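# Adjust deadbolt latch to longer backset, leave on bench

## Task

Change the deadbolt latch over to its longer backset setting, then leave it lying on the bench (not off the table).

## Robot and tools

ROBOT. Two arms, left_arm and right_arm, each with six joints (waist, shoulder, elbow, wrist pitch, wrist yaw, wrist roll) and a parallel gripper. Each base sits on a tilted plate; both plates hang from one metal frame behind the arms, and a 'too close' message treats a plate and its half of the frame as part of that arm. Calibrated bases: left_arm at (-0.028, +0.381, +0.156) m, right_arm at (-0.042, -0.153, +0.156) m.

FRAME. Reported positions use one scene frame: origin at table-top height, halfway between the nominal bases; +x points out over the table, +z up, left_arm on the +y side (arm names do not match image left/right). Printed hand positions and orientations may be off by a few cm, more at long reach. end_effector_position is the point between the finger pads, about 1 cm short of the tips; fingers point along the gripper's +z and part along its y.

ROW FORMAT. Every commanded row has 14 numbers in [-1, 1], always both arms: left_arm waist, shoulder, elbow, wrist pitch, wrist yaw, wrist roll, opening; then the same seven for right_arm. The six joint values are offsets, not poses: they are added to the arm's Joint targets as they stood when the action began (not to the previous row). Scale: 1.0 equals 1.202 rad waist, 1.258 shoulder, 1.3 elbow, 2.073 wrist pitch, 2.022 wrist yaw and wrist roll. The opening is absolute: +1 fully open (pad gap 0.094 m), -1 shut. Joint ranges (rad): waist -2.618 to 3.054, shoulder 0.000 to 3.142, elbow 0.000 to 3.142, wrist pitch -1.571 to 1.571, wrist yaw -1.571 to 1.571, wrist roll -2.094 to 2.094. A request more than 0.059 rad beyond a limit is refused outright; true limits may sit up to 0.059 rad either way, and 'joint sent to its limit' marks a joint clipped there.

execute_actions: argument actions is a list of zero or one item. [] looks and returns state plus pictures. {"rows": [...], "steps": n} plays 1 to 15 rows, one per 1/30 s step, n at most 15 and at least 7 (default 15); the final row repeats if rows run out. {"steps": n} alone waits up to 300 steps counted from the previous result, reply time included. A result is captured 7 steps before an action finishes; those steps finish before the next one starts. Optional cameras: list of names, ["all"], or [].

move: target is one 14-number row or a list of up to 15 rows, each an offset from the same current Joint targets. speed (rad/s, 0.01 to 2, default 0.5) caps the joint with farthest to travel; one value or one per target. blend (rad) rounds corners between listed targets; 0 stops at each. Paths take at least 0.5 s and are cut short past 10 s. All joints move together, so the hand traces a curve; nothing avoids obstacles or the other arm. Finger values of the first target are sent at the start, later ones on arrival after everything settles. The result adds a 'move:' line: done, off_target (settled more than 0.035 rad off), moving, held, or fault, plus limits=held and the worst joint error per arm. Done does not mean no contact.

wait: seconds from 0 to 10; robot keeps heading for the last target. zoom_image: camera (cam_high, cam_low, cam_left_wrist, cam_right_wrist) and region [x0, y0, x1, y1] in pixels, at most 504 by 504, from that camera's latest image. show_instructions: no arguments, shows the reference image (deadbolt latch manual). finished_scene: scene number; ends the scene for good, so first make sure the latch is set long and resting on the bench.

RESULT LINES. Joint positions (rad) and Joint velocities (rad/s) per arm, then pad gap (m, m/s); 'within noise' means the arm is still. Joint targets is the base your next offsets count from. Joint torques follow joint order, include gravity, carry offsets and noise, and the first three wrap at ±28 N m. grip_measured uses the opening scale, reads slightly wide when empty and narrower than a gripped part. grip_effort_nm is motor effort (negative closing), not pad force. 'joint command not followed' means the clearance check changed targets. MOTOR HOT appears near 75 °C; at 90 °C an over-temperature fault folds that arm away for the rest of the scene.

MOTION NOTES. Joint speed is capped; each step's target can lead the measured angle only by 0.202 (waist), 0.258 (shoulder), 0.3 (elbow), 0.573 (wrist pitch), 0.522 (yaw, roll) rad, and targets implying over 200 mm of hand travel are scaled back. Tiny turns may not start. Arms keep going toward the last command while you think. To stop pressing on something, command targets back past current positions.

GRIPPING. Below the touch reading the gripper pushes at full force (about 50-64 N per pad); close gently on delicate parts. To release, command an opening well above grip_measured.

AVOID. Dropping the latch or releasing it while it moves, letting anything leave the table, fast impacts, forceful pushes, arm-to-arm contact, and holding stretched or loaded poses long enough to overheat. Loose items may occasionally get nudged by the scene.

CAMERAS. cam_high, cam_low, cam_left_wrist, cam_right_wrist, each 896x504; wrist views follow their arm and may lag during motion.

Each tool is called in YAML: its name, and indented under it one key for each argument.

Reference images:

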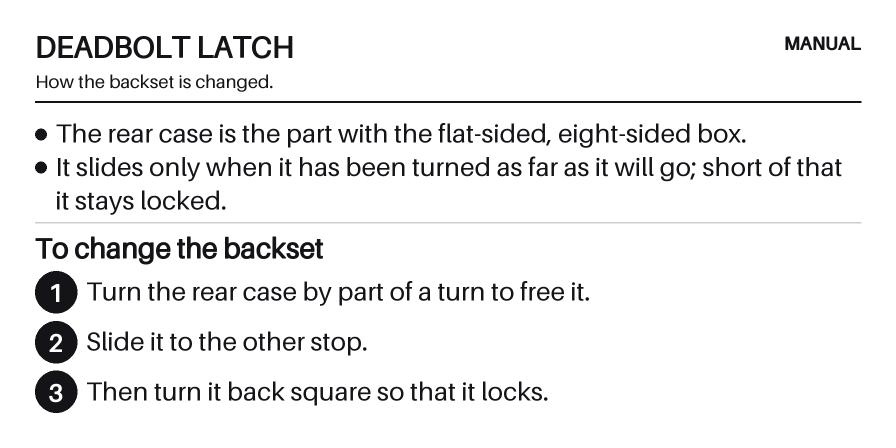

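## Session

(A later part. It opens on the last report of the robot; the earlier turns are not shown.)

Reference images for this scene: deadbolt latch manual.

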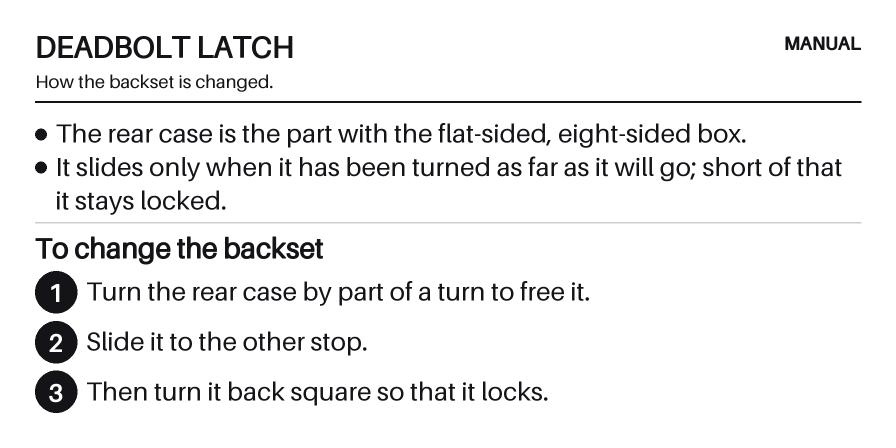

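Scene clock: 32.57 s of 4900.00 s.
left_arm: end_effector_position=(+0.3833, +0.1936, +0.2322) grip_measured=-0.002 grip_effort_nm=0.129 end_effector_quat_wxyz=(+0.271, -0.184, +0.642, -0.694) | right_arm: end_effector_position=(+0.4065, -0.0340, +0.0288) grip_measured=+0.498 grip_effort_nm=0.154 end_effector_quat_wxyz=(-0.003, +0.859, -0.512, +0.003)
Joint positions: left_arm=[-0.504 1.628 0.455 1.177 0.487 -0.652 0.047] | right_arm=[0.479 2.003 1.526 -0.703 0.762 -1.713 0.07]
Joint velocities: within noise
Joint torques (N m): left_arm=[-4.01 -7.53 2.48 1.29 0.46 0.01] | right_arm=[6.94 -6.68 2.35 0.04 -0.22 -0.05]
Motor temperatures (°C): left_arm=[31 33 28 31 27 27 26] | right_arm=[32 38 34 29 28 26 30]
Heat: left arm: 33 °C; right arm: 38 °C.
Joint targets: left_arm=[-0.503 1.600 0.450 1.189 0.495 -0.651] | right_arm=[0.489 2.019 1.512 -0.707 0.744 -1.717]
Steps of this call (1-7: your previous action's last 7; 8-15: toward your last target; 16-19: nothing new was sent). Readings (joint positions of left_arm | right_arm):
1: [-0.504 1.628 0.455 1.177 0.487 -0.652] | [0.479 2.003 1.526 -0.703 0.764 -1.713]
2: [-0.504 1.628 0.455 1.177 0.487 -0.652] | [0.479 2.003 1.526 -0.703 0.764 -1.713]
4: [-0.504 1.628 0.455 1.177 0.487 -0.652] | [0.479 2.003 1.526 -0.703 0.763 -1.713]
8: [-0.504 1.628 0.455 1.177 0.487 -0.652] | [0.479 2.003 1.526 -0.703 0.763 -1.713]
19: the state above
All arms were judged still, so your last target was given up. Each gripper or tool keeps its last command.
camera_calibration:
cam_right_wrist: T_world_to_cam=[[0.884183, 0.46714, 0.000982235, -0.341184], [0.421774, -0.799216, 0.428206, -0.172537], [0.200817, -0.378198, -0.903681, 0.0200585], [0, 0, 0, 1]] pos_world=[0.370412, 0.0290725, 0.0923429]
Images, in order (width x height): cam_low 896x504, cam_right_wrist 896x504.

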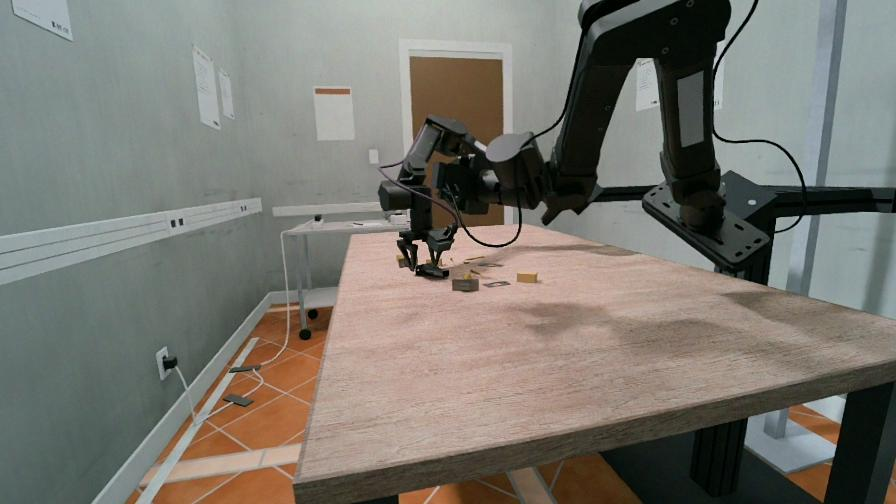

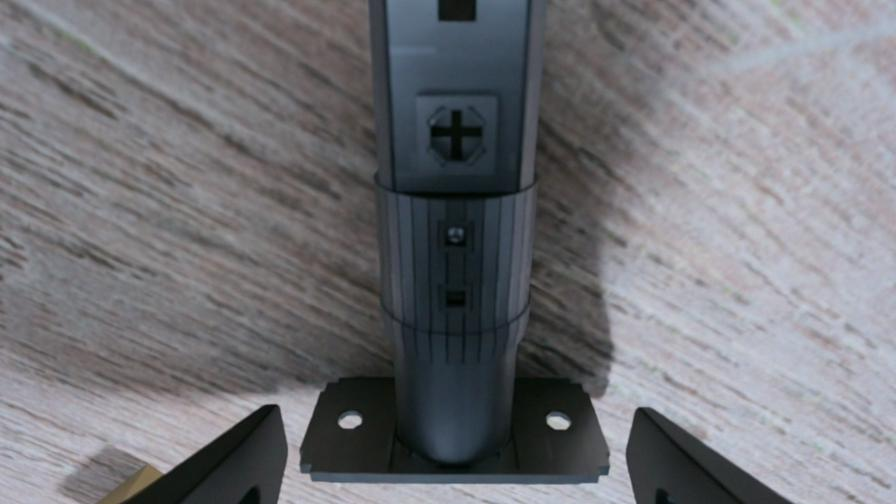

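move:
  target:
    - [0,0,0,0,0,0,0, 0.092,-0.055,0.095,-0.1245,0.0277,0.107,0.5]
    - [0,0,0,0,0,0,0, 0.092,-0.055,0.095,-0.1245,0.0277,0.94,0.5]
  speed: [0.5,1.2]
  blend: 0.03
  cameras: ["cam_right_wrist"]

Scene clock: 37.20 s of 4900.00 s.
left_arm: end_effector_position=(+0.3833, +0.1936, +0.2322) grip_measured=-0.002 grip_effort_nm=0.120 end_effector_quat_wxyz=(+0.271, -0.184, +0.642, -0.694) | right_arm: end_effector_position=(+0.4013, -0.0314, +0.0802) grip_measured=+0.498 grip_effort_nm=0.144 end_effector_quat_wxyz=(-0.006, -0.166, +0.986, -0.001)
Joint positions: left_arm=[-0.504 1.628 0.455 1.177 0.487 -0.652 0.047] | right_arm=[0.577 1.97 1.618 -0.951 0.793 0.172 0.07]
Joint velocities: within noise
Joint torques (N m): left_arm=[-4.15 -7.53 2.44 1.28 0.48 0.02] | right_arm=[7.91 -9.11 5.26 -0.11 0.07 0.11]
Motor temperatures (°C): left_arm=[31 33 28 31 27 27 26] | right_arm=[33 38 34 29 28 26 29]
Heat: left arm: 33 °C; right arm: 38 °C.
Joint targets: left_arm=[-0.503 1.600 0.450 1.189 0.495 -0.651] | right_arm=[0.599 1.949 1.635 -0.964 0.800 0.184]
Kept back: nothing.
move: done
camera_calibration:
cam_right_wrist: T_world_to_cam=[[0.318487, -0.947898, -0.00745941, -0.15459], [-0.851183, -0.289437, 0.437852, 0.335827], [-0.417198, -0.133101, -0.899016, 0.323844], [0, 0, 0, 1]] pos_world=[0.470193, -0.00623138, 0.142945]
Images, in order (width x height): cam_right_wrist 896x504.

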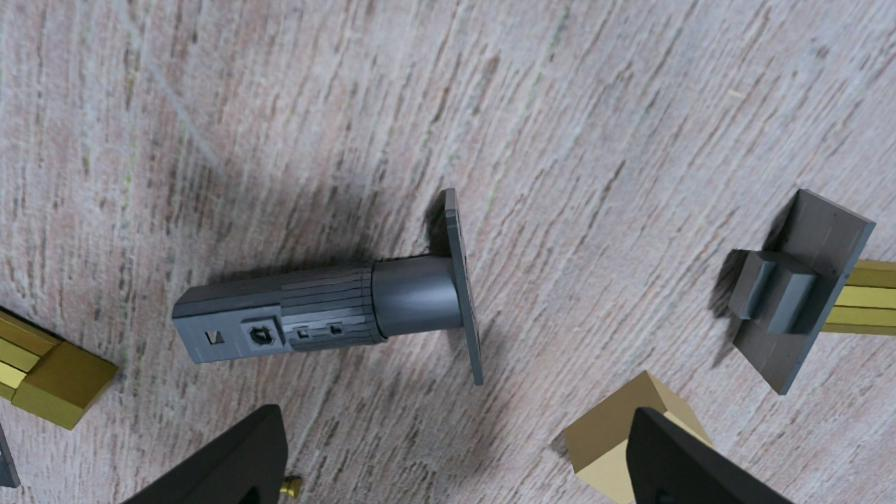

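move:
  target:
    - [0,0,0,0,0,0,0, 0,0,0,0,0,0.6,0.5]
    - [0.015,0.537,0.115,0.144,0.017,0,0, -0.0765,0.0493,-0.0508,0.0839,-0.0237,0.6414,0.5]
  speed: [1.0,0.5]
  blend: 0.04
  cameras: ["cam_right_wrist","cam_low","cam_left_wrist"]

Scene clock: 41.47 s of 4900.00 s.
left_arm: end_effector_position=(+0.3284, +0.1019, +0.1179) grip_measured=-0.002 grip_effort_nm=0.115 end_effector_quat_wxyz=(+0.180, -0.179, +0.684, -0.683) | right_arm: end_effector_position=(+0.4102, -0.0334, +0.0472) grip_measured=+0.498 grip_effort_nm=0.139 end_effector_quat_wxyz=(-0.004, +0.512, +0.859, +0.004)
Joint positions: left_arm=[-0.487 2.263 0.592 1.474 0.509 -0.652 0.047] | right_arm=[0.505 1.995 1.582 -0.802 0.76 1.47 0.07]
Joint velocities: within noise
Joint torques (N m): left_arm=[-5.81 -5.23 1.42 1.25 0.61 0.04] | right_arm=[6.43 -6.58 2.51 0.17 -0.11 0.11]
Motor temperatures (°C): left_arm=[31 33 28 31 27 27 26] | right_arm=[33 38 34 29 28 26 29]
Heat: left arm: 33 °C; right arm: 38 °C.
Joint targets: left_arm=[-0.485 2.276 0.600 1.487 0.530 -0.651] | right_arm=[0.508 2.011 1.569 -0.791 0.752 1.481]
Kept back: nothing.
move: done
camera_calibration:
cam_left_wrist: T_world_to_cam=[[-0.0205025, -0.016752, 0.999649, -0.107803], [-0.998114, -0.0575179, -0.0214349, 0.373168], [0.0578568, -0.998204, -0.0155412, 0.17027], [0, 0, 0, 1]] pos_world=[0.360403, 0.189622, 0.118411]
cam_right_wrist: T_world_to_cam=[[-0.884043, -0.467264, -0.0115339, 0.350044], [-0.424808, 0.792937, 0.436794, 0.218544], [-0.194952, 0.391044, -0.899488, 0.223947], [0, 0, 0, 1]] pos_world=[0.445952, -0.0973014, 0.110016]
Images, in order (width x height): cam_low 896x504, cam_left_wrist 896x504, cam_right_wrist 896x504.

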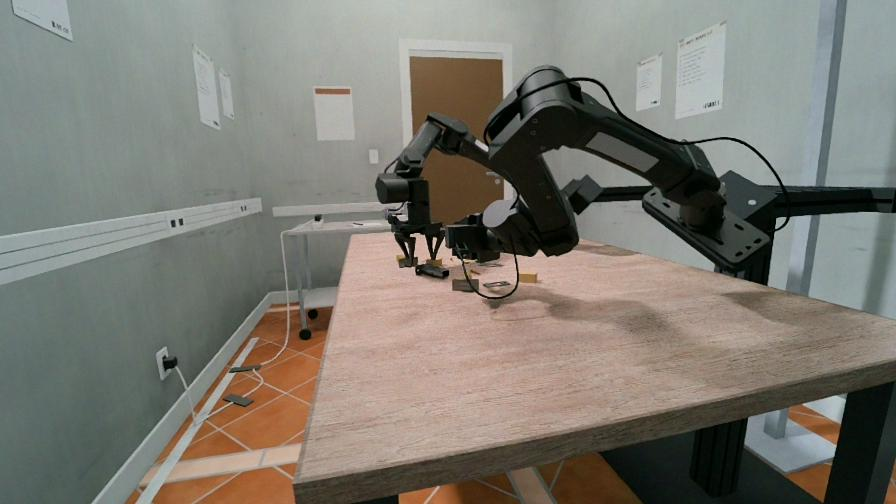

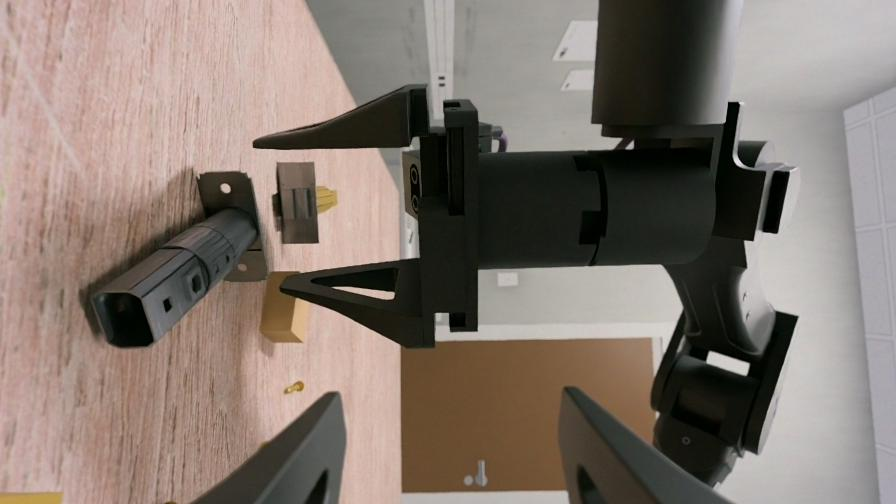

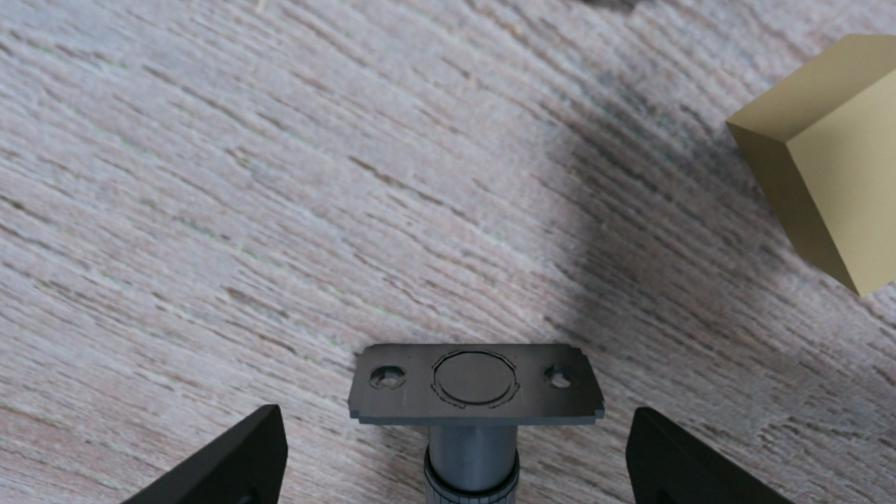

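move:
  target: [0,0,0,0,0,0,0, -0.0241,0.0139,-0.0315,0.0415,-0.002,-0.0282,0.5]
  speed: 0.12
  cameras: ["cam_right_wrist","cam_left_wrist"]

Scene clock: 45.10 s of 4900.00 s.
left_arm: end_effector_position=(+0.3284, +0.1019, +0.1180) grip_measured=-0.002 grip_effort_nm=0.129 end_effector_quat_wxyz=(+0.180, -0.179, +0.684, -0.683) | right_arm: end_effector_position=(+0.4076, -0.0329, +0.0282) grip_measured=+0.498 grip_effort_nm=0.139 end_effector_quat_wxyz=(-0.001, +0.514, +0.858, +0.003)
Joint positions: left_arm=[-0.487 2.263 0.592 1.475 0.51 -0.653 0.047] | right_arm=[0.477 2.012 1.542 -0.716 0.756 1.435 0.07]
Joint velocities: within noise
Joint torques (N m): left_arm=[-5.85 -5.26 1.37 1.22 0.64 0.02] | right_arm=[6.37 -6.63 2.4 0.17 -0.1 -0.12]
Motor temperatures (°C): left_arm=[31 32 28 31 27 27 26] | right_arm=[33 38 34 29 28 26 29]
Heat: left arm: 32 °C; right arm: 38 °C.
Joint targets: left_arm=[-0.485 2.276 0.600 1.487 0.529 -0.651] | right_arm=[0.479 2.029 1.528 -0.704 0.748 1.424]
Kept back: nothing.
move: done
camera_calibration:
cam_left_wrist: T_world_to_cam=[[-0.0208378, -0.0161374, 0.999653, -0.107913], [-0.99809, -0.0578271, -0.0217388, 0.373317], [0.0581578, -0.998196, -0.0149015, 0.170139], [0, 0, 0, 1]] pos_world=[0.36046, 0.189679, 0.118526]
cam_right_wrist: T_world_to_cam=[[-0.885599, -0.464262, -0.0132552, 0.348501], [-0.423982, 0.796453, 0.431164, 0.225275], [-0.189616, 0.387458, -0.902176, 0.203917], [0, 0, 0, 1]] pos_world=[0.442811, -0.0966349, 0.0914583]
Images, in order (width x height): cam_left_wrist 896x504, cam_right_wrist 896x504.

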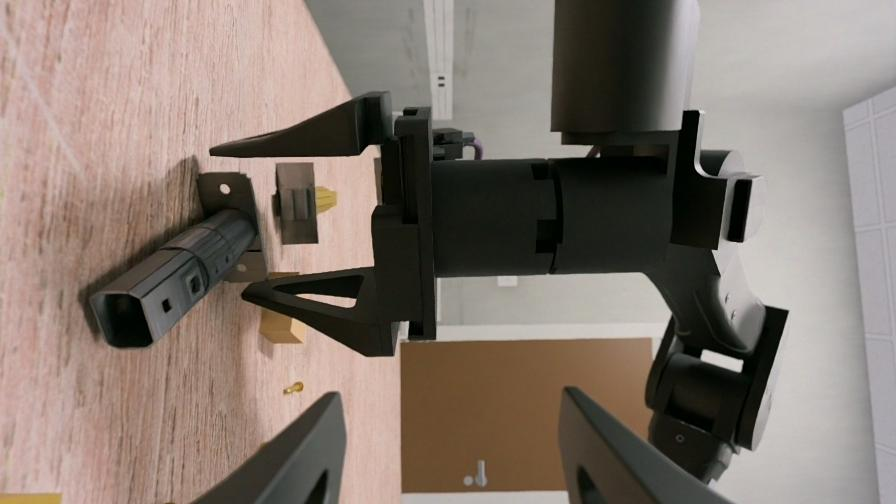

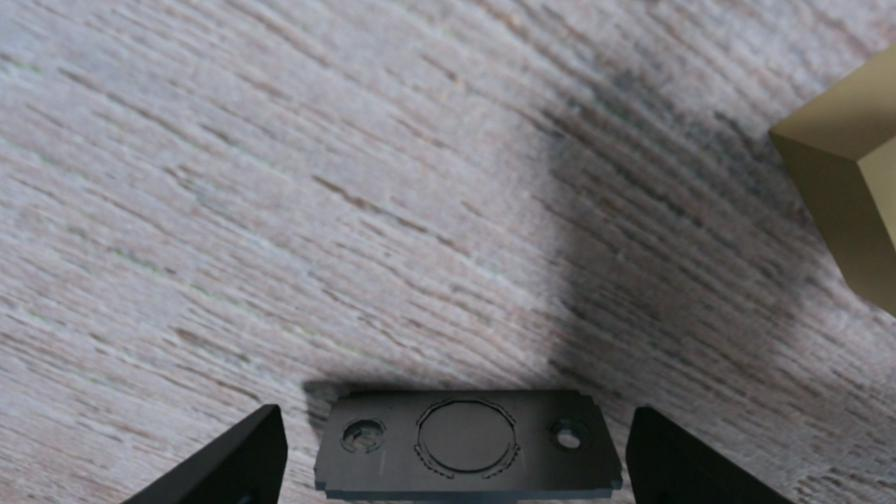

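execute_actions:
  actions:
    - {"rows":[[0,0,0,0,0,0,0,0,0,0,0,0,0,0.42],[0,0,0,0,0,0,0,0,0,0,0,0,0,0.38],[0,0,0,0,0,0,0,0,0,0,0,0,0,0.35],[0,0,0,0,0,0,0,0,0,0,0,0,0,0.32],[0,0,0,0,0,0,0,0,0,0,0,0,0,0.3],[0,0,0,0,0,0,0,0,0,0,0,0,0,0.28],[0,0,0,0,0,0,0,0,0,0,0,0,0,0.26],[0,0,0,0,0,0,0,0,0,0,0,0,0,0.24],[0,0,0,0,0,0,0,0,0,0,0,0,0,0.22],[0,0,0,0,0,0,0,0,0,0,0,0,0,0.2],[0,0,0,0,0,0,0,0,0,0,0,0,0,0.18],[0,0,0,0,0,0,0,0,0,0,0,0,0,0.15],[0,0,0,0,0,0,0,0,0,0,0,0,0,0.1],[0,0,0,0,0,0,0,0,0,0,0,0,0,0.05],[0,0,0,0,0,0,0,0,0,0,0,0,0,0.0]]}

wait:
  seconds: 0.3
  cameras: ["cam_right_wrist"]

Scene clock: 46.03 s of 4900.00 s.
left_arm: end_effector_position=(+0.3285, +0.1019, +0.1181) grip_measured=-0.002 grip_effort_nm=0.125 end_effector_quat_wxyz=(+0.181, -0.179, +0.684, -0.684) | right_arm: end_effector_position=(+0.4077, -0.0327, +0.0282) grip_measured=+0.255 grip_effort_nm=-0.012 end_effector_quat_wxyz=(-0.001, +0.513, +0.858, +0.004)
Joint positions: left_arm=[-0.487 2.263 0.592 1.475 0.51 -0.653 0.047] | right_arm=[0.477 2.012 1.542 -0.715 0.755 1.434 0.059]
Joint velocities: left_arm=[within noise] | right_arm=[-0.012 -0.002 -0.002 -0.022 -0.022 0.022 -0.028]
Joint torques (N m): left_arm=[-5.72 -5.3 1.33 1.21 0.62 0.02] | right_arm=[6.38 -6.61 2.39 0.18 -0.09 -0.11]
Motor temperatures (°C): left_arm=[31 32 28 31 27 27 26] | right_arm=[33 38 34 29 28 26 29]
Heat: left arm: 32 °C; right arm: 38 °C.
Joint targets: left_arm=[-0.485 2.276 0.600 1.487 0.529 -0.651] | right_arm=[0.479 2.029 1.528 -0.704 0.748 1.423]
Steps of this call (1-20: nothing new was sent; 21-28: this action's first 8). Readings (joint positions of left_arm | right_arm):
21: [-0.487 2.263 0.592 1.475 0.510 -0.653] | [0.477 2.012 1.542 -0.716 0.755 1.434]
22: [-0.487 2.263 0.592 1.475 0.510 -0.653] | [0.477 2.012 1.542 -0.716 0.755 1.434]
24: [-0.487 2.263 0.592 1.475 0.510 -0.653] | [0.477 2.012 1.542 -0.715 0.755 1.434]
28: the state above

Scene clock: 46.57 s of 4900.00 s.
left_arm: end_effector_position=(+0.3285, +0.1019, +0.1181) grip_measured=-0.002 grip_effort_nm=0.120 end_effector_quat_wxyz=(+0.181, -0.179, +0.684, -0.684) | right_arm: end_effector_position=(+0.4077, -0.0327, +0.0282) grip_measured=+0.171 grip_effort_nm=-0.969 end_effector_quat_wxyz=(-0.001, +0.513, +0.858, +0.004)
Joint positions: left_arm=[-0.487 2.263 0.592 1.475 0.51 -0.653 0.047] | right_arm=[0.477 2.012 1.542 -0.715 0.755 1.433 0.055]
Joint velocities: within noise
Joint torques (N m): left_arm=[-5.82 -5.22 1.39 1.22 0.61 0] | right_arm=[6.38 -6.63 2.39 0.18 -0.1 -0.11]
Motor temperatures (°C): left_arm=[31 32 28 31 27 27 26] | right_arm=[33 39 34 29 28 26 29]
Heat: left arm: 32 °C; right arm: 39 °C.
Joint targets: left_arm=[-0.485 2.276 0.600 1.487 0.529 -0.651] | right_arm=[0.479 2.029 1.528 -0.704 0.748 1.423]
Steps of this call (1-7: your previous action's last 7; 8-15: toward your last target; 16: nothing new was sent). Readings (joint positions of left_arm | right_arm):
1: [-0.487 2.263 0.592 1.475 0.510 -0.653] | [0.477 2.012 1.542 -0.715 0.755 1.434]
2: [-0.487 2.263 0.592 1.475 0.510 -0.653] | [0.477 2.012 1.542 -0.715 0.755 1.434]
4: [-0.487 2.263 0.592 1.475 0.510 -0.653] | [0.477 2.012 1.542 -0.715 0.755 1.433]
8: [-0.487 2.263 0.592 1.475 0.510 -0.653] | [0.477 2.012 1.542 -0.715 0.755 1.433]
16: the state above
All arms were judged still, so your last target was given up. Each gripper or tool keeps its last command.
camera_calibration:
cam_right_wrist: T_world_to_cam=[[-0.885306, -0.464803, -0.0138578, 0.348541], [-0.424645, 0.795953, 0.431435, 0.225479], [-0.189502, 0.387836, -0.902038, 0.203858], [0, 0, 0, 1]] pos_world=[0.442945, -0.0965308, 0.0914381]
Images, in order (width x height): cam_right_wrist 896x504.

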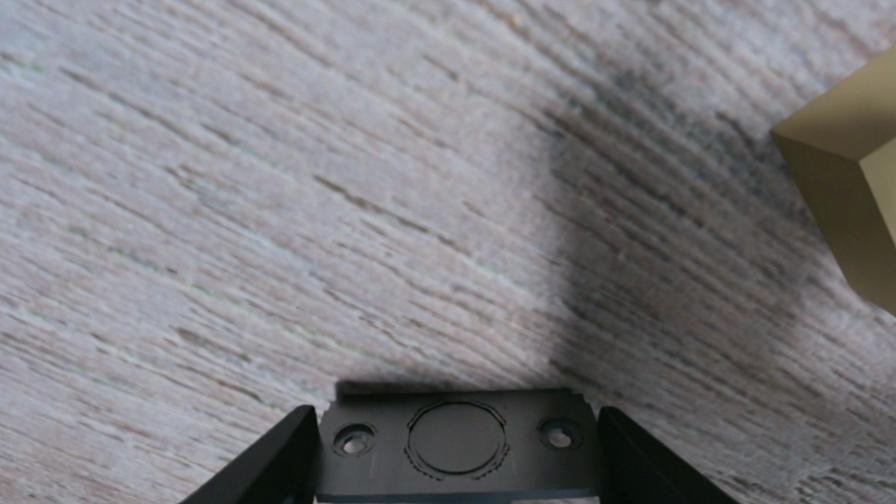

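move:
  target: [0,0,0,0,0,0,0, 0.1606,-0.0882,0.1385,-0.2045,0.0391,0.1231,0]
  speed: 0.35
  cameras: ["cam_low","cam_left_wrist"]

zoom_image:
  camera: "cam_low"
  region: [380, 170, 520, 290]

Scene clock: 49.17 s of 4900.00 s.
left_arm: end_effector_position=(+0.3285, +0.1019, +0.1181) grip_measured=-0.002 grip_effort_nm=0.125 end_effector_quat_wxyz=(+0.181, -0.179, +0.684, -0.684) | right_arm: end_effector_position=(+0.3999, -0.0340, +0.1171) grip_measured=+0.170 grip_effort_nm=-0.989 end_effector_quat_wxyz=(-0.002, +0.506, +0.862, -0.005)
Joint positions: left_arm=[-0.487 2.263 0.592 1.475 0.51 -0.653 0.047] | right_arm=[0.645 1.945 1.685 -1.11 0.812 1.661 0.055]
Joint velocities: within noise
Joint torques (N m): left_arm=[-5.83 -5.33 1.43 1.23 0.64 0.02] | right_arm=[8.29 -9.25 5.81 -0.14 0.15 0.11]
Motor temperatures (°C): left_arm=[31 32 28 31 27 27 26] | right_arm=[33 39 34 29 28 26 29]
Heat: left arm: 32 °C; right arm: 39 °C.
Joint targets: left_arm=[-0.485 2.276 0.600 1.487 0.529 -0.651] | right_arm=[0.672 1.918 1.708 -1.128 0.827 1.672]
Kept back: nothing.
move: done
camera_calibration:
cam_left_wrist: T_world_to_cam=[[-0.0210954, -0.0160581, 0.999649, -0.107886], [-0.998069, -0.0580926, -0.0219952, 0.37343], [0.0584253, -0.998182, -0.0148016, 0.170069], [0, 0, 0, 1]] pos_world=[0.360497, 0.189721, 0.118579]
Images, in order (width x height): cam_low 896x504, cam_left_wrist 896x504.

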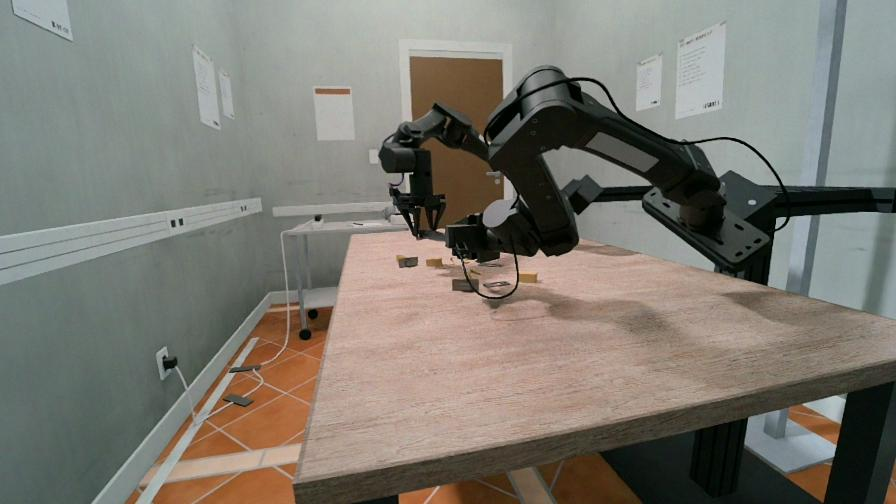

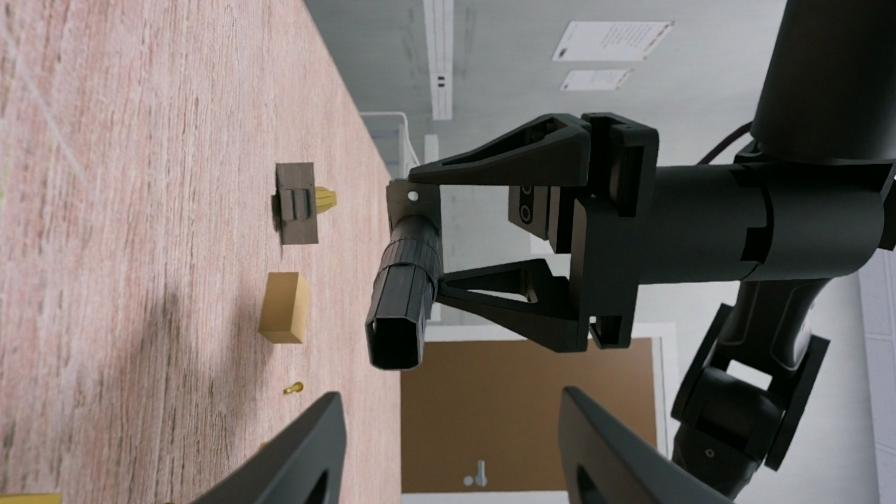

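Scaled by 3.600 from the camera's 896x504 image, which has a finer 1280x720 frame.

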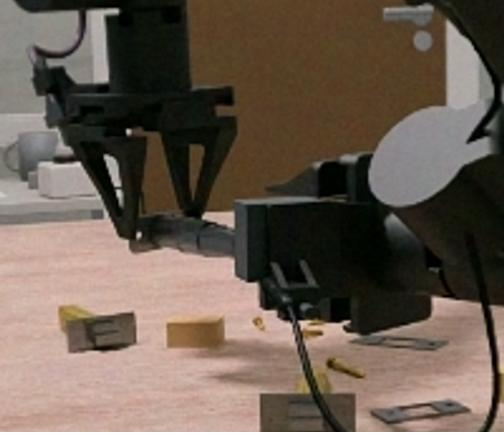

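move:
  target: [-0.051,0.127,0.1346,-0.0227,-0.0183,-0.0094,-0.15, 0,0,0,0,0,0,0]
  speed: 0.3
  cameras: ["cam_low","cam_left_wrist"]

zoom_image:
  camera: "cam_left_wrist"
  region: [300, 154, 600, 454]

Scene clock: 53.50 s of 4900.00 s.
left_arm: end_effector_position=(+0.3364, +0.0610, +0.0973) grip_measured=-0.148 grip_effort_nm=-0.115 end_effector_quat_wxyz=(+0.170, -0.180, +0.684, -0.686) | right_arm: end_effector_position=(+0.3998, -0.0341, +0.1171) grip_measured=+0.170 grip_effort_nm=-0.984 end_effector_quat_wxyz=(-0.002, +0.507, +0.862, -0.006)
Joint positions: left_arm=[-0.519 2.418 0.768 1.444 0.485 -0.671 0.04] | right_arm=[0.645 1.945 1.685 -1.111 0.812 1.662 0.055]
Joint velocities: within noise
Joint torques (N m): left_arm=[-9.06 -5.48 1.5 1.06 0.49 0.04] | right_arm=[8.29 -9.24 5.82 -0.15 0.16 0.11]
Motor temperatures (°C): left_arm=[31 32 28 32 27 27 26] | right_arm=[34 40 34 29 28 26 30]
Heat: left arm: 32 °C; right arm: 40 °C.
Joint targets: left_arm=[-0.546 2.435 0.775 1.440 0.493 -0.670] | right_arm=[0.672 1.918 1.708 -1.128 0.827 1.672]
Kept back: nothing.
move: done
camera_calibration:
cam_left_wrist: T_world_to_cam=[[-0.00621544, -0.00850377, 0.999945, -0.0930825], [-0.998992, -0.0443977, -0.00658709, 0.3765], [0.0444513, -0.998978, -0.00821925, 0.132562], [0, 0, 0, 1]] pos_world=[0.369649, 0.14835, 0.0966469]
Images, in order (width x height): cam_low 896x504, cam_left_wrist 896x504.

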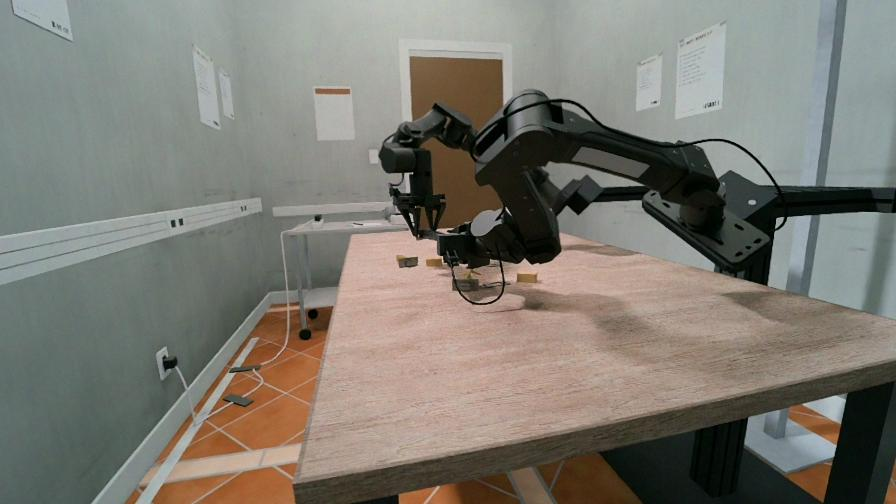

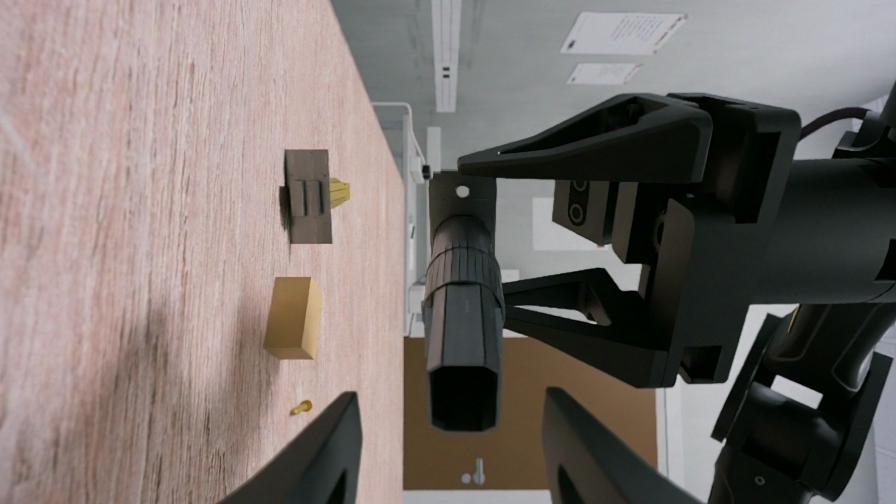

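Scaled by 1.680 from the camera's 896x504 image, which has a finer 1280x720 frame.

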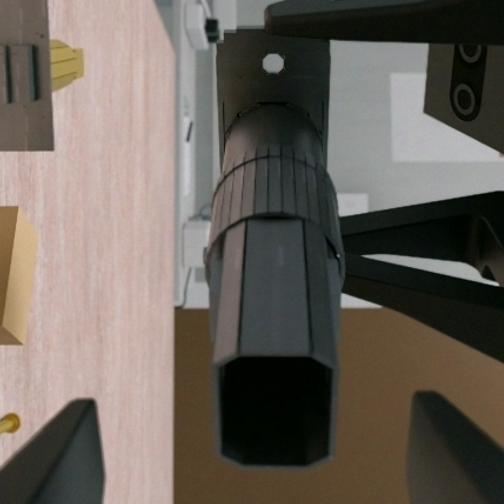

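zoom_image:
  camera: "cam_low"
  region: [390, 180, 490, 270]

Scaled by 5.040 from the camera's 896x504 image, which has a finer 1280x720 frame.

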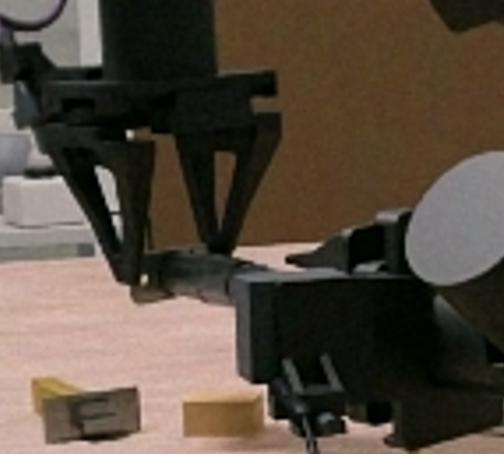

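move:
  target: [-0.026,0.0151,0.0392,-0.0135,-0.0153,0,-0.15, 0,0,0,0,0,0,0]
  speed: 0.15
  cameras: ["cam_left_wrist"]

zoom_image:
  camera: "cam_left_wrist"
  region: [320, 154, 620, 454]

Scene clock: 58.47 s of 4900.00 s.
left_arm: end_effector_position=(+0.3432, +0.0480, +0.1010) grip_measured=-0.148 grip_effort_nm=-0.115 end_effector_quat_wxyz=(+0.175, -0.179, +0.684, -0.685) | right_arm: end_effector_position=(+0.3998, -0.0341, +0.1171) grip_measured=+0.170 grip_effort_nm=-0.989 end_effector_quat_wxyz=(-0.002, +0.507, +0.862, -0.006)
Joint positions: left_arm=[-0.549 2.435 0.819 1.418 0.454 -0.671 0.04] | right_arm=[0.645 1.945 1.685 -1.111 0.812 1.662 0.055]
Joint velocities: within noise
Joint torques (N m): left_arm=[-9.39 -5.42 1.74 1.09 0.5 0.01] | right_arm=[8.28 -9.25 5.82 -0.15 0.15 0.11]
Motor temperatures (°C): left_arm=[32 32 28 31 27 27 26] | right_arm=[34 41 34 29 28 26 30]
Heat: left arm: 32 °C; right arm: 41 °C.
Joint targets: left_arm=[-0.577 2.454 0.826 1.412 0.462 -0.670] | right_arm=[0.672 1.918 1.708 -1.128 0.827 1.672]
Kept back: nothing.
move: done
camera_calibration:
cam_left_wrist: T_world_to_cam=[[-0.0141255, -0.0117109, 0.999832, -0.0939274], [-0.998681, -0.0491905, -0.0146854, 0.383624], [0.0493542, -0.998721, -0.0110006, 0.117834], [0, 0, 0, 1]] pos_world=[0.375976, 0.135454, 0.100841]
Images, in order (width x height): cam_left_wrist 896x504.

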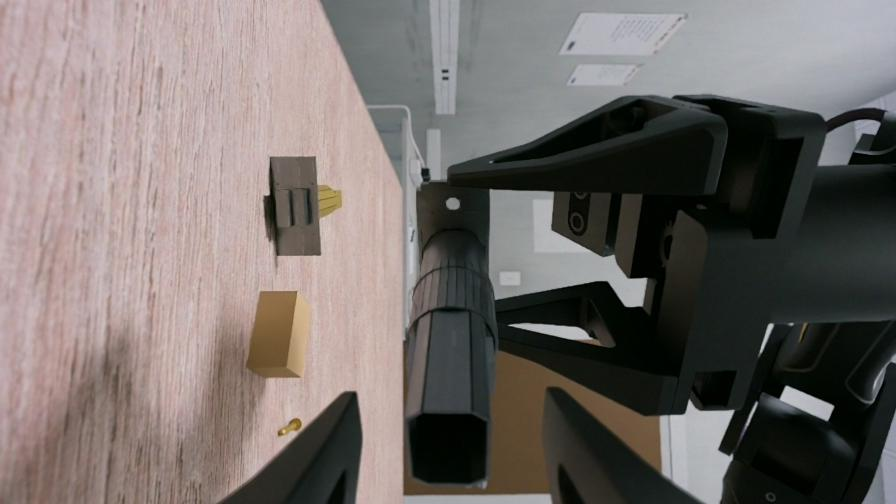

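Scaled by 1.680 from the camera's 896x504 image, which has a finer 1280x720 frame.

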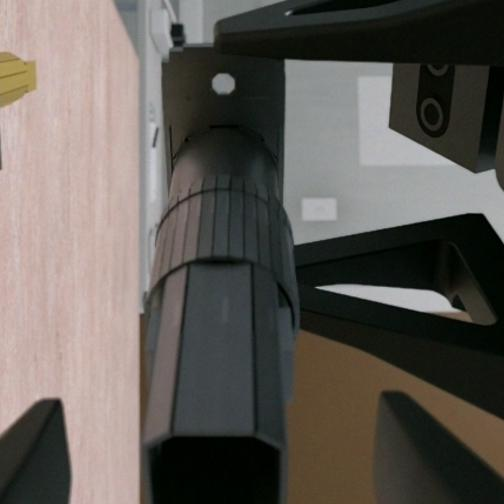

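move:
  target: [-0.022,0.037,0.035,0.020,-0.0193,-0.006,-0.15, 0,0,0,0,0,0,0]
  speed: 0.12
  cameras: ["cam_left_wrist"]

zoom_image:
  camera: "cam_left_wrist"
  region: [320, 154, 620, 454]

Scene clock: 61.53 s of 4900.00 s.
left_arm: end_effector_position=(+0.3452, +0.0356, +0.0997) grip_measured=-0.148 grip_effort_nm=-0.110 end_effector_quat_wxyz=(+0.182, -0.186, +0.683, -0.683) | right_arm: end_effector_position=(+0.3997, -0.0341, +0.1171) grip_measured=+0.170 grip_effort_nm=-0.989 end_effector_quat_wxyz=(-0.002, +0.506, +0.862, -0.006)
Joint positions: left_arm=[-0.574 2.482 0.863 1.44 0.415 -0.683 0.04] | right_arm=[0.645 1.945 1.685 -1.111 0.812 1.662 0.055]
Joint velocities: within noise
Joint torques (N m): left_arm=[-9.68 -5.61 1.94 1.3 0.51 0.03] | right_arm=[8.29 -9.25 5.79 -0.14 0.16 0.11]
Motor temperatures (°C): left_arm=[32 32 28 31 27 27 26] | right_arm=[34 41 34 29 28 26 30]
Heat: left arm: 32 °C; right arm: 41 °C.
Joint targets: left_arm=[-0.604 2.501 0.871 1.454 0.423 -0.682] | right_arm=[0.672 1.918 1.708 -1.129 0.827 1.672]
Kept back: nothing.
move: done
camera_calibration:
cam_left_wrist: T_world_to_cam=[[-0.0139519, -0.0133044, 0.999814, -0.0928069], [-0.99744, -0.069954, -0.0148497, 0.385329], [0.0701386, -0.997461, -0.0122944, 0.0983019], [0, 0, 0, 1]] pos_world=[0.376153, 0.123773, 0.0997202]
Images, in order (width x height): cam_left_wrist 896x504.

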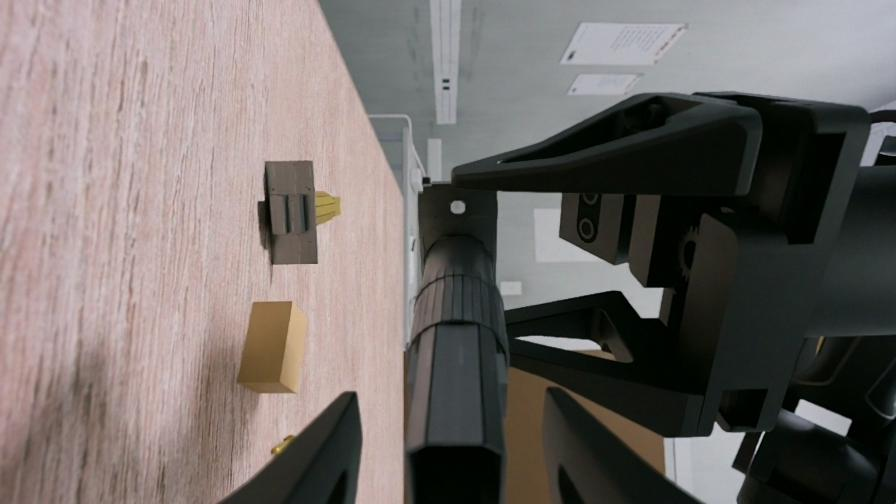

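Scaled by 1.680 from the camera's 896x504 image, which has a finer 1280x720 frame.

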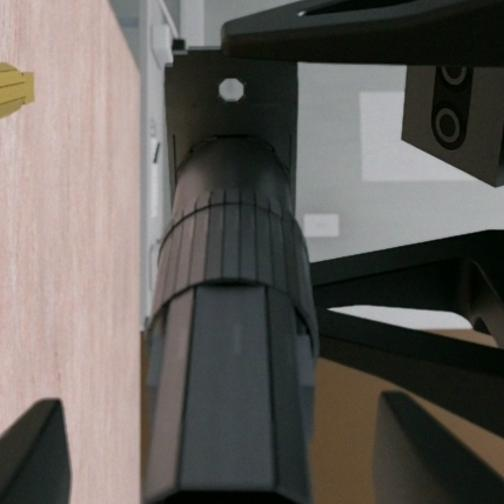

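move:
  target: [-0.0172,0.0254,0.0231,0.0077,-0.0148,-0.002,-0.15, 0,0,0,0,0,0,0]
  speed: 0.1
  cameras: ["cam_left_wrist"]

zoom_image:
  camera: "cam_left_wrist"
  region: [320, 204, 620, 504]

Scene clock: 63.63 s of 4900.00 s.
left_arm: end_effector_position=(+0.3460, +0.0268, +0.0999) grip_measured=-0.148 grip_effort_nm=-0.110 end_effector_quat_wxyz=(+0.189, -0.190, +0.682, -0.681) | right_arm: end_effector_position=(+0.3997, -0.0341, +0.1171) grip_measured=+0.170 grip_effort_nm=-0.984 end_effector_quat_wxyz=(-0.002, +0.506, +0.862, -0.006)
Joint positions: left_arm=[-0.594 2.514 0.893 1.456 0.386 -0.687 0.04] | right_arm=[0.645 1.945 1.685 -1.111 0.812 1.662 0.055]
Joint velocities: within noise
Joint torques (N m): left_arm=[-10.02 -5.72 2.04 1.24 0.55 0.03] | right_arm=[8.28 -9.24 5.81 -0.15 0.16 0.11]
Motor temperatures (°C): left_arm=[33 32 28 31 27 27 26] | right_arm=[34 42 34 29 28 26 30]
Heat: left arm: 33 °C; right arm: 42 °C.
Joint targets: left_arm=[-0.625 2.533 0.901 1.470 0.393 -0.686] | right_arm=[0.672 1.918 1.708 -1.129 0.827 1.672]
Kept back: nothing.
move: done
camera_calibration:
cam_left_wrist: T_world_to_cam=[[-0.0177795, -0.0162821, 0.999709, -0.0916673], [-0.99619, -0.0850968, -0.0191028, 0.385899], [0.0853831, -0.99624, -0.0147071, 0.0844284], [0, 0, 0, 1]] pos_world=[0.37559, 0.115457, 0.100254]
Images, in order (width x height): cam_left_wrist 896x504.

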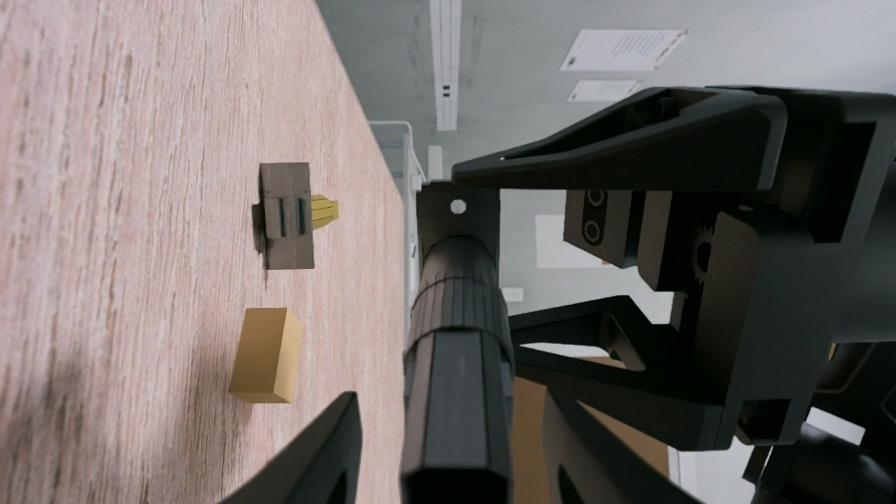

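Scaled by 1.680 from the camera's 896x504 image, which has a finer 1280x720 frame.

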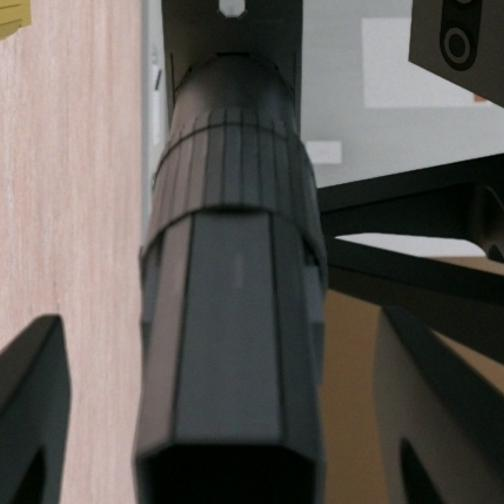

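execute_actions:
  actions:
    - {"rows":[[0,0,0,0,0,0,-0.4,0,0,0,0,0,0,0],[0,0,0,0,0,0,-0.45,0,0,0,0,0,0,0],[0,0,0,0,0,0,-0.48,0,0,0,0,0,0,0],[0,0,0,0,0,0,-0.5,0,0,0,0,0,0,0],[0,0,0,0,0,0,-0.52,0,0,0,0,0,0,0],[0,0,0,0,0,0,-0.54,0,0,0,0,0,0,0],[0,0,0,0,0,0,-0.56,0,0,0,0,0,0,0],[0,0,0,0,0,0,-0.58,0,0,0,0,0,0,0],[0,0,0,0,0,0,-0.6,0,0,0,0,0,0,0],[0,0,0,0,0,0,-0.62,0,0,0,0,0,0,0],[0,0,0,0,0,0,-0.64,0,0,0,0,0,0,0],[0,0,0,0,0,0,-0.67,0,0,0,0,0,0,0],[0,0,0,0,0,0,-0.7,0,0,0,0,0,0,0],[0,0,0,0,0,0,-0.8,0,0,0,0,0,0,0],[0,0,0,0,0,0,-0.9,0,0,0,0,0,0,0]]}

wait:
  seconds: 0.4
  cameras: ["cam_left_wrist"]

Scene clock: 64.70 s of 4900.00 s.
left_arm: end_effector_position=(+0.3462, +0.0270, +0.0999) grip_measured=-0.556 grip_effort_nm=-0.740 end_effector_quat_wxyz=(+0.189, -0.190, +0.682, -0.681) | right_arm: end_effector_position=(+0.3998, -0.0342, +0.1171) grip_measured=+0.170 grip_effort_nm=-0.989 end_effector_quat_wxyz=(-0.002, +0.507, +0.862, -0.006)
Joint positions: left_arm=[-0.594 2.514 0.893 1.458 0.385 -0.687 0.021] | right_arm=[0.645 1.945 1.685 -1.111 0.812 1.662 0.055]
Joint velocities: left_arm=[0.012 -0.012 -0.007 0.007 -0.051 -0.007 -0.022] | right_arm=[within noise]
Joint torques (N m): left_arm=[-10 -5.65 2.02 1.24 0.51 0.02] | right_arm=[8.28 -9.24 5.82 -0.15 0.14 0.1]
Motor temperatures (°C): left_arm=[33 32 28 31 27 27 26] | right_arm=[34 42 34 29 28 26 30]
Heat: left arm: 33 °C; right arm: 42 °C.
Joint targets: left_arm=[-0.625 2.533 0.901 1.470 0.393 -0.686] | right_arm=[0.672 1.918 1.708 -1.129 0.827 1.672]
Steps of this call (1-24: nothing new was sent; 25-32: this action's first 8). Readings (joint positions of left_arm | right_arm):
25: [-0.594 2.514 0.893 1.457 0.385 -0.687] | [0.645 1.945 1.685 -1.111 0.812 1.662]
26: [-0.594 2.514 0.893 1.457 0.385 -0.687] | [0.645 1.945 1.685 -1.111 0.812 1.662]
28: [-0.594 2.514 0.893 1.457 0.385 -0.687] | [0.645 1.945 1.685 -1.111 0.812 1.662]
32: the state above

Scene clock: 65.33 s of 4900.00 s.
left_arm: end_effector_position=(+0.3462, +0.0270, +0.0999) grip_measured=-0.571 grip_effort_nm=-1.018 end_effector_quat_wxyz=(+0.189, -0.190, +0.682, -0.681) | right_arm: end_effector_position=(+0.3998, -0.0343, +0.1171) grip_measured=+0.170 grip_effort_nm=-0.994 end_effector_quat_wxyz=(-0.002, +0.507, +0.862, -0.006)
Joint positions: left_arm=[-0.594 2.514 0.893 1.458 0.385 -0.687 0.02] | right_arm=[0.645 1.945 1.685 -1.111 0.813 1.662 0.055]
Joint velocities: within noise
Joint torques (N m): left_arm=[-9.91 -5.71 2.1 1.24 0.49 0] | right_arm=[8.31 -9.24 5.81 -0.15 0.15 0.1]
Motor temperatures (°C): left_arm=[33 32 28 31 27 27 26] | right_arm=[34 42 34 29 28 26 30]
Heat: left arm: 33 °C; right arm: 42 °C.
Joint targets: left_arm=[-0.625 2.533 0.901 1.470 0.393 -0.686] | right_arm=[0.672 1.918 1.708 -1.129 0.827 1.672]
Steps of this call (1-7: your previous action's last 7; 8-15: toward your last target; 16-19: nothing new was sent). Readings (joint positions of left_arm | right_arm):
1: [-0.594 2.514 0.893 1.458 0.385 -0.687] | [0.645 1.945 1.685 -1.111 0.813 1.662]
2: [-0.594 2.514 0.893 1.458 0.385 -0.687] | [0.645 1.945 1.685 -1.111 0.813 1.662]
4: [-0.594 2.514 0.893 1.458 0.385 -0.687] | [0.645 1.945 1.685 -1.111 0.813 1.662]
8: [-0.594 2.514 0.893 1.458 0.385 -0.687] | [0.645 1.945 1.685 -1.111 0.813 1.662]
19: the state above
All arms were judged still, so your last target was given up. Each gripper or tool keeps its last command.
camera_calibration:
cam_left_wrist: T_world_to_cam=[[-0.0175172, -0.0160645, 0.999718, -0.0918234], [-0.996082, -0.0864008, -0.0188419, 0.386137], [0.086679, -0.996131, -0.014488, 0.0840856], [0, 0, 0, 1]] pos_world=[0.375727, 0.115648, 0.100291]
Images, in order (width x height): cam_left_wrist 896x504.

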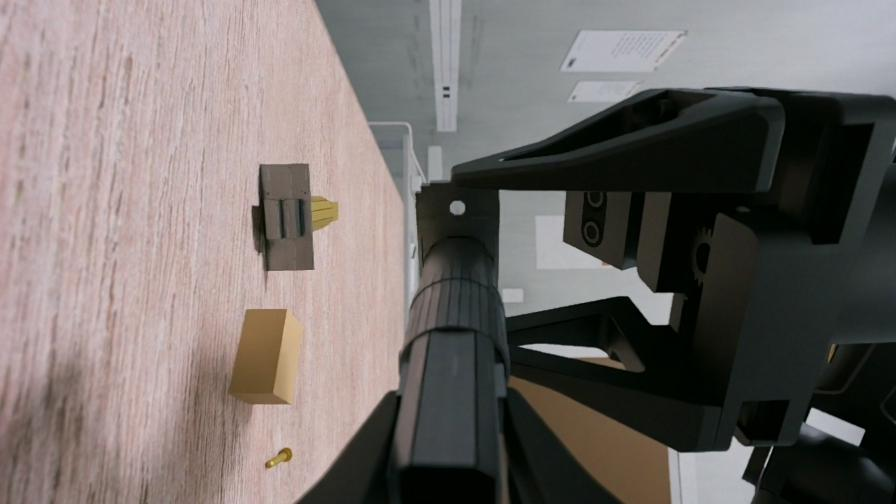

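move:
  target: [0,0,0,0,0,0.1,-0.9, 0,0,0,0,0,0,0]
  speed: 0.3
  cameras: ["cam_left_wrist"]

Scene clock: 66.97 s of 4900.00 s.
left_arm: end_effector_position=(+0.3466, +0.0272, +0.0996) grip_measured=-0.571 grip_effort_nm=-1.023 end_effector_quat_wxyz=(+0.252, -0.127, +0.697, -0.659) | right_arm: end_effector_position=(+0.3998, -0.0343, +0.1171) grip_measured=+0.170 grip_effort_nm=-0.979 end_effector_quat_wxyz=(-0.002, +0.507, +0.862, -0.006)
Joint positions: left_arm=[-0.594 2.514 0.893 1.458 0.382 -0.502 0.02] | right_arm=[0.645 1.945 1.685 -1.111 0.813 1.663 0.055]
Joint velocities: within noise
Joint torques (N m): left_arm=[-9.87 -5.72 1.98 1.24 0.53 0.21] | right_arm=[8.29 -9.25 5.82 -0.14 0.15 0.09]
Motor temperatures (°C): left_arm=[33 32 28 31 27 27 27] | right_arm=[35 42 34 29 28 26 30]
Heat: left arm: 33 °C; right arm: 42 °C.
Joint targets: left_arm=[-0.625 2.533 0.901 1.470 0.393 -0.484] | right_arm=[0.672 1.918 1.708 -1.129 0.827 1.672]
Kept back: nothing.
move: done
camera_calibration:
cam_left_wrist: T_world_to_cam=[[-0.173449, -0.113103, 0.978327, -0.032636], [-0.980033, -0.0782365, -0.182796, 0.397044], [0.0972156, -0.990498, -0.0972745, 0.0887033], [0, 0, 0, 1]] pos_world=[0.374832, 0.115233, 0.113135]
Images, in order (width x height): cam_left_wrist 896x504.

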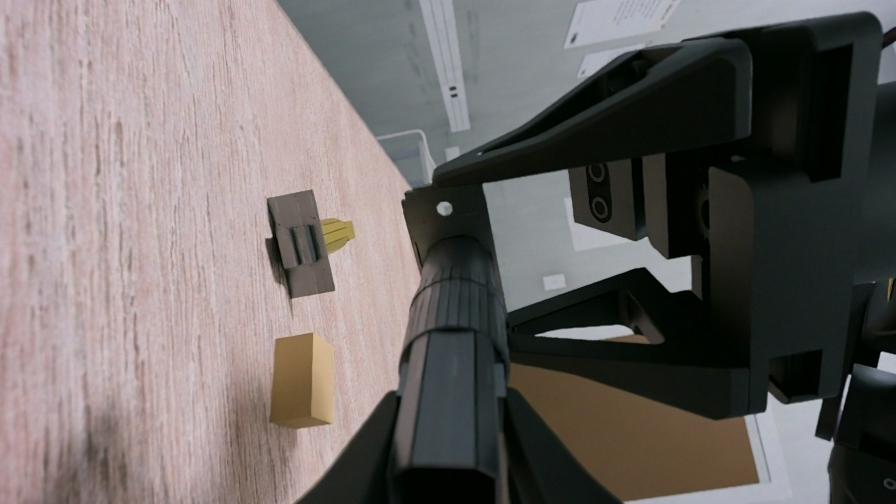

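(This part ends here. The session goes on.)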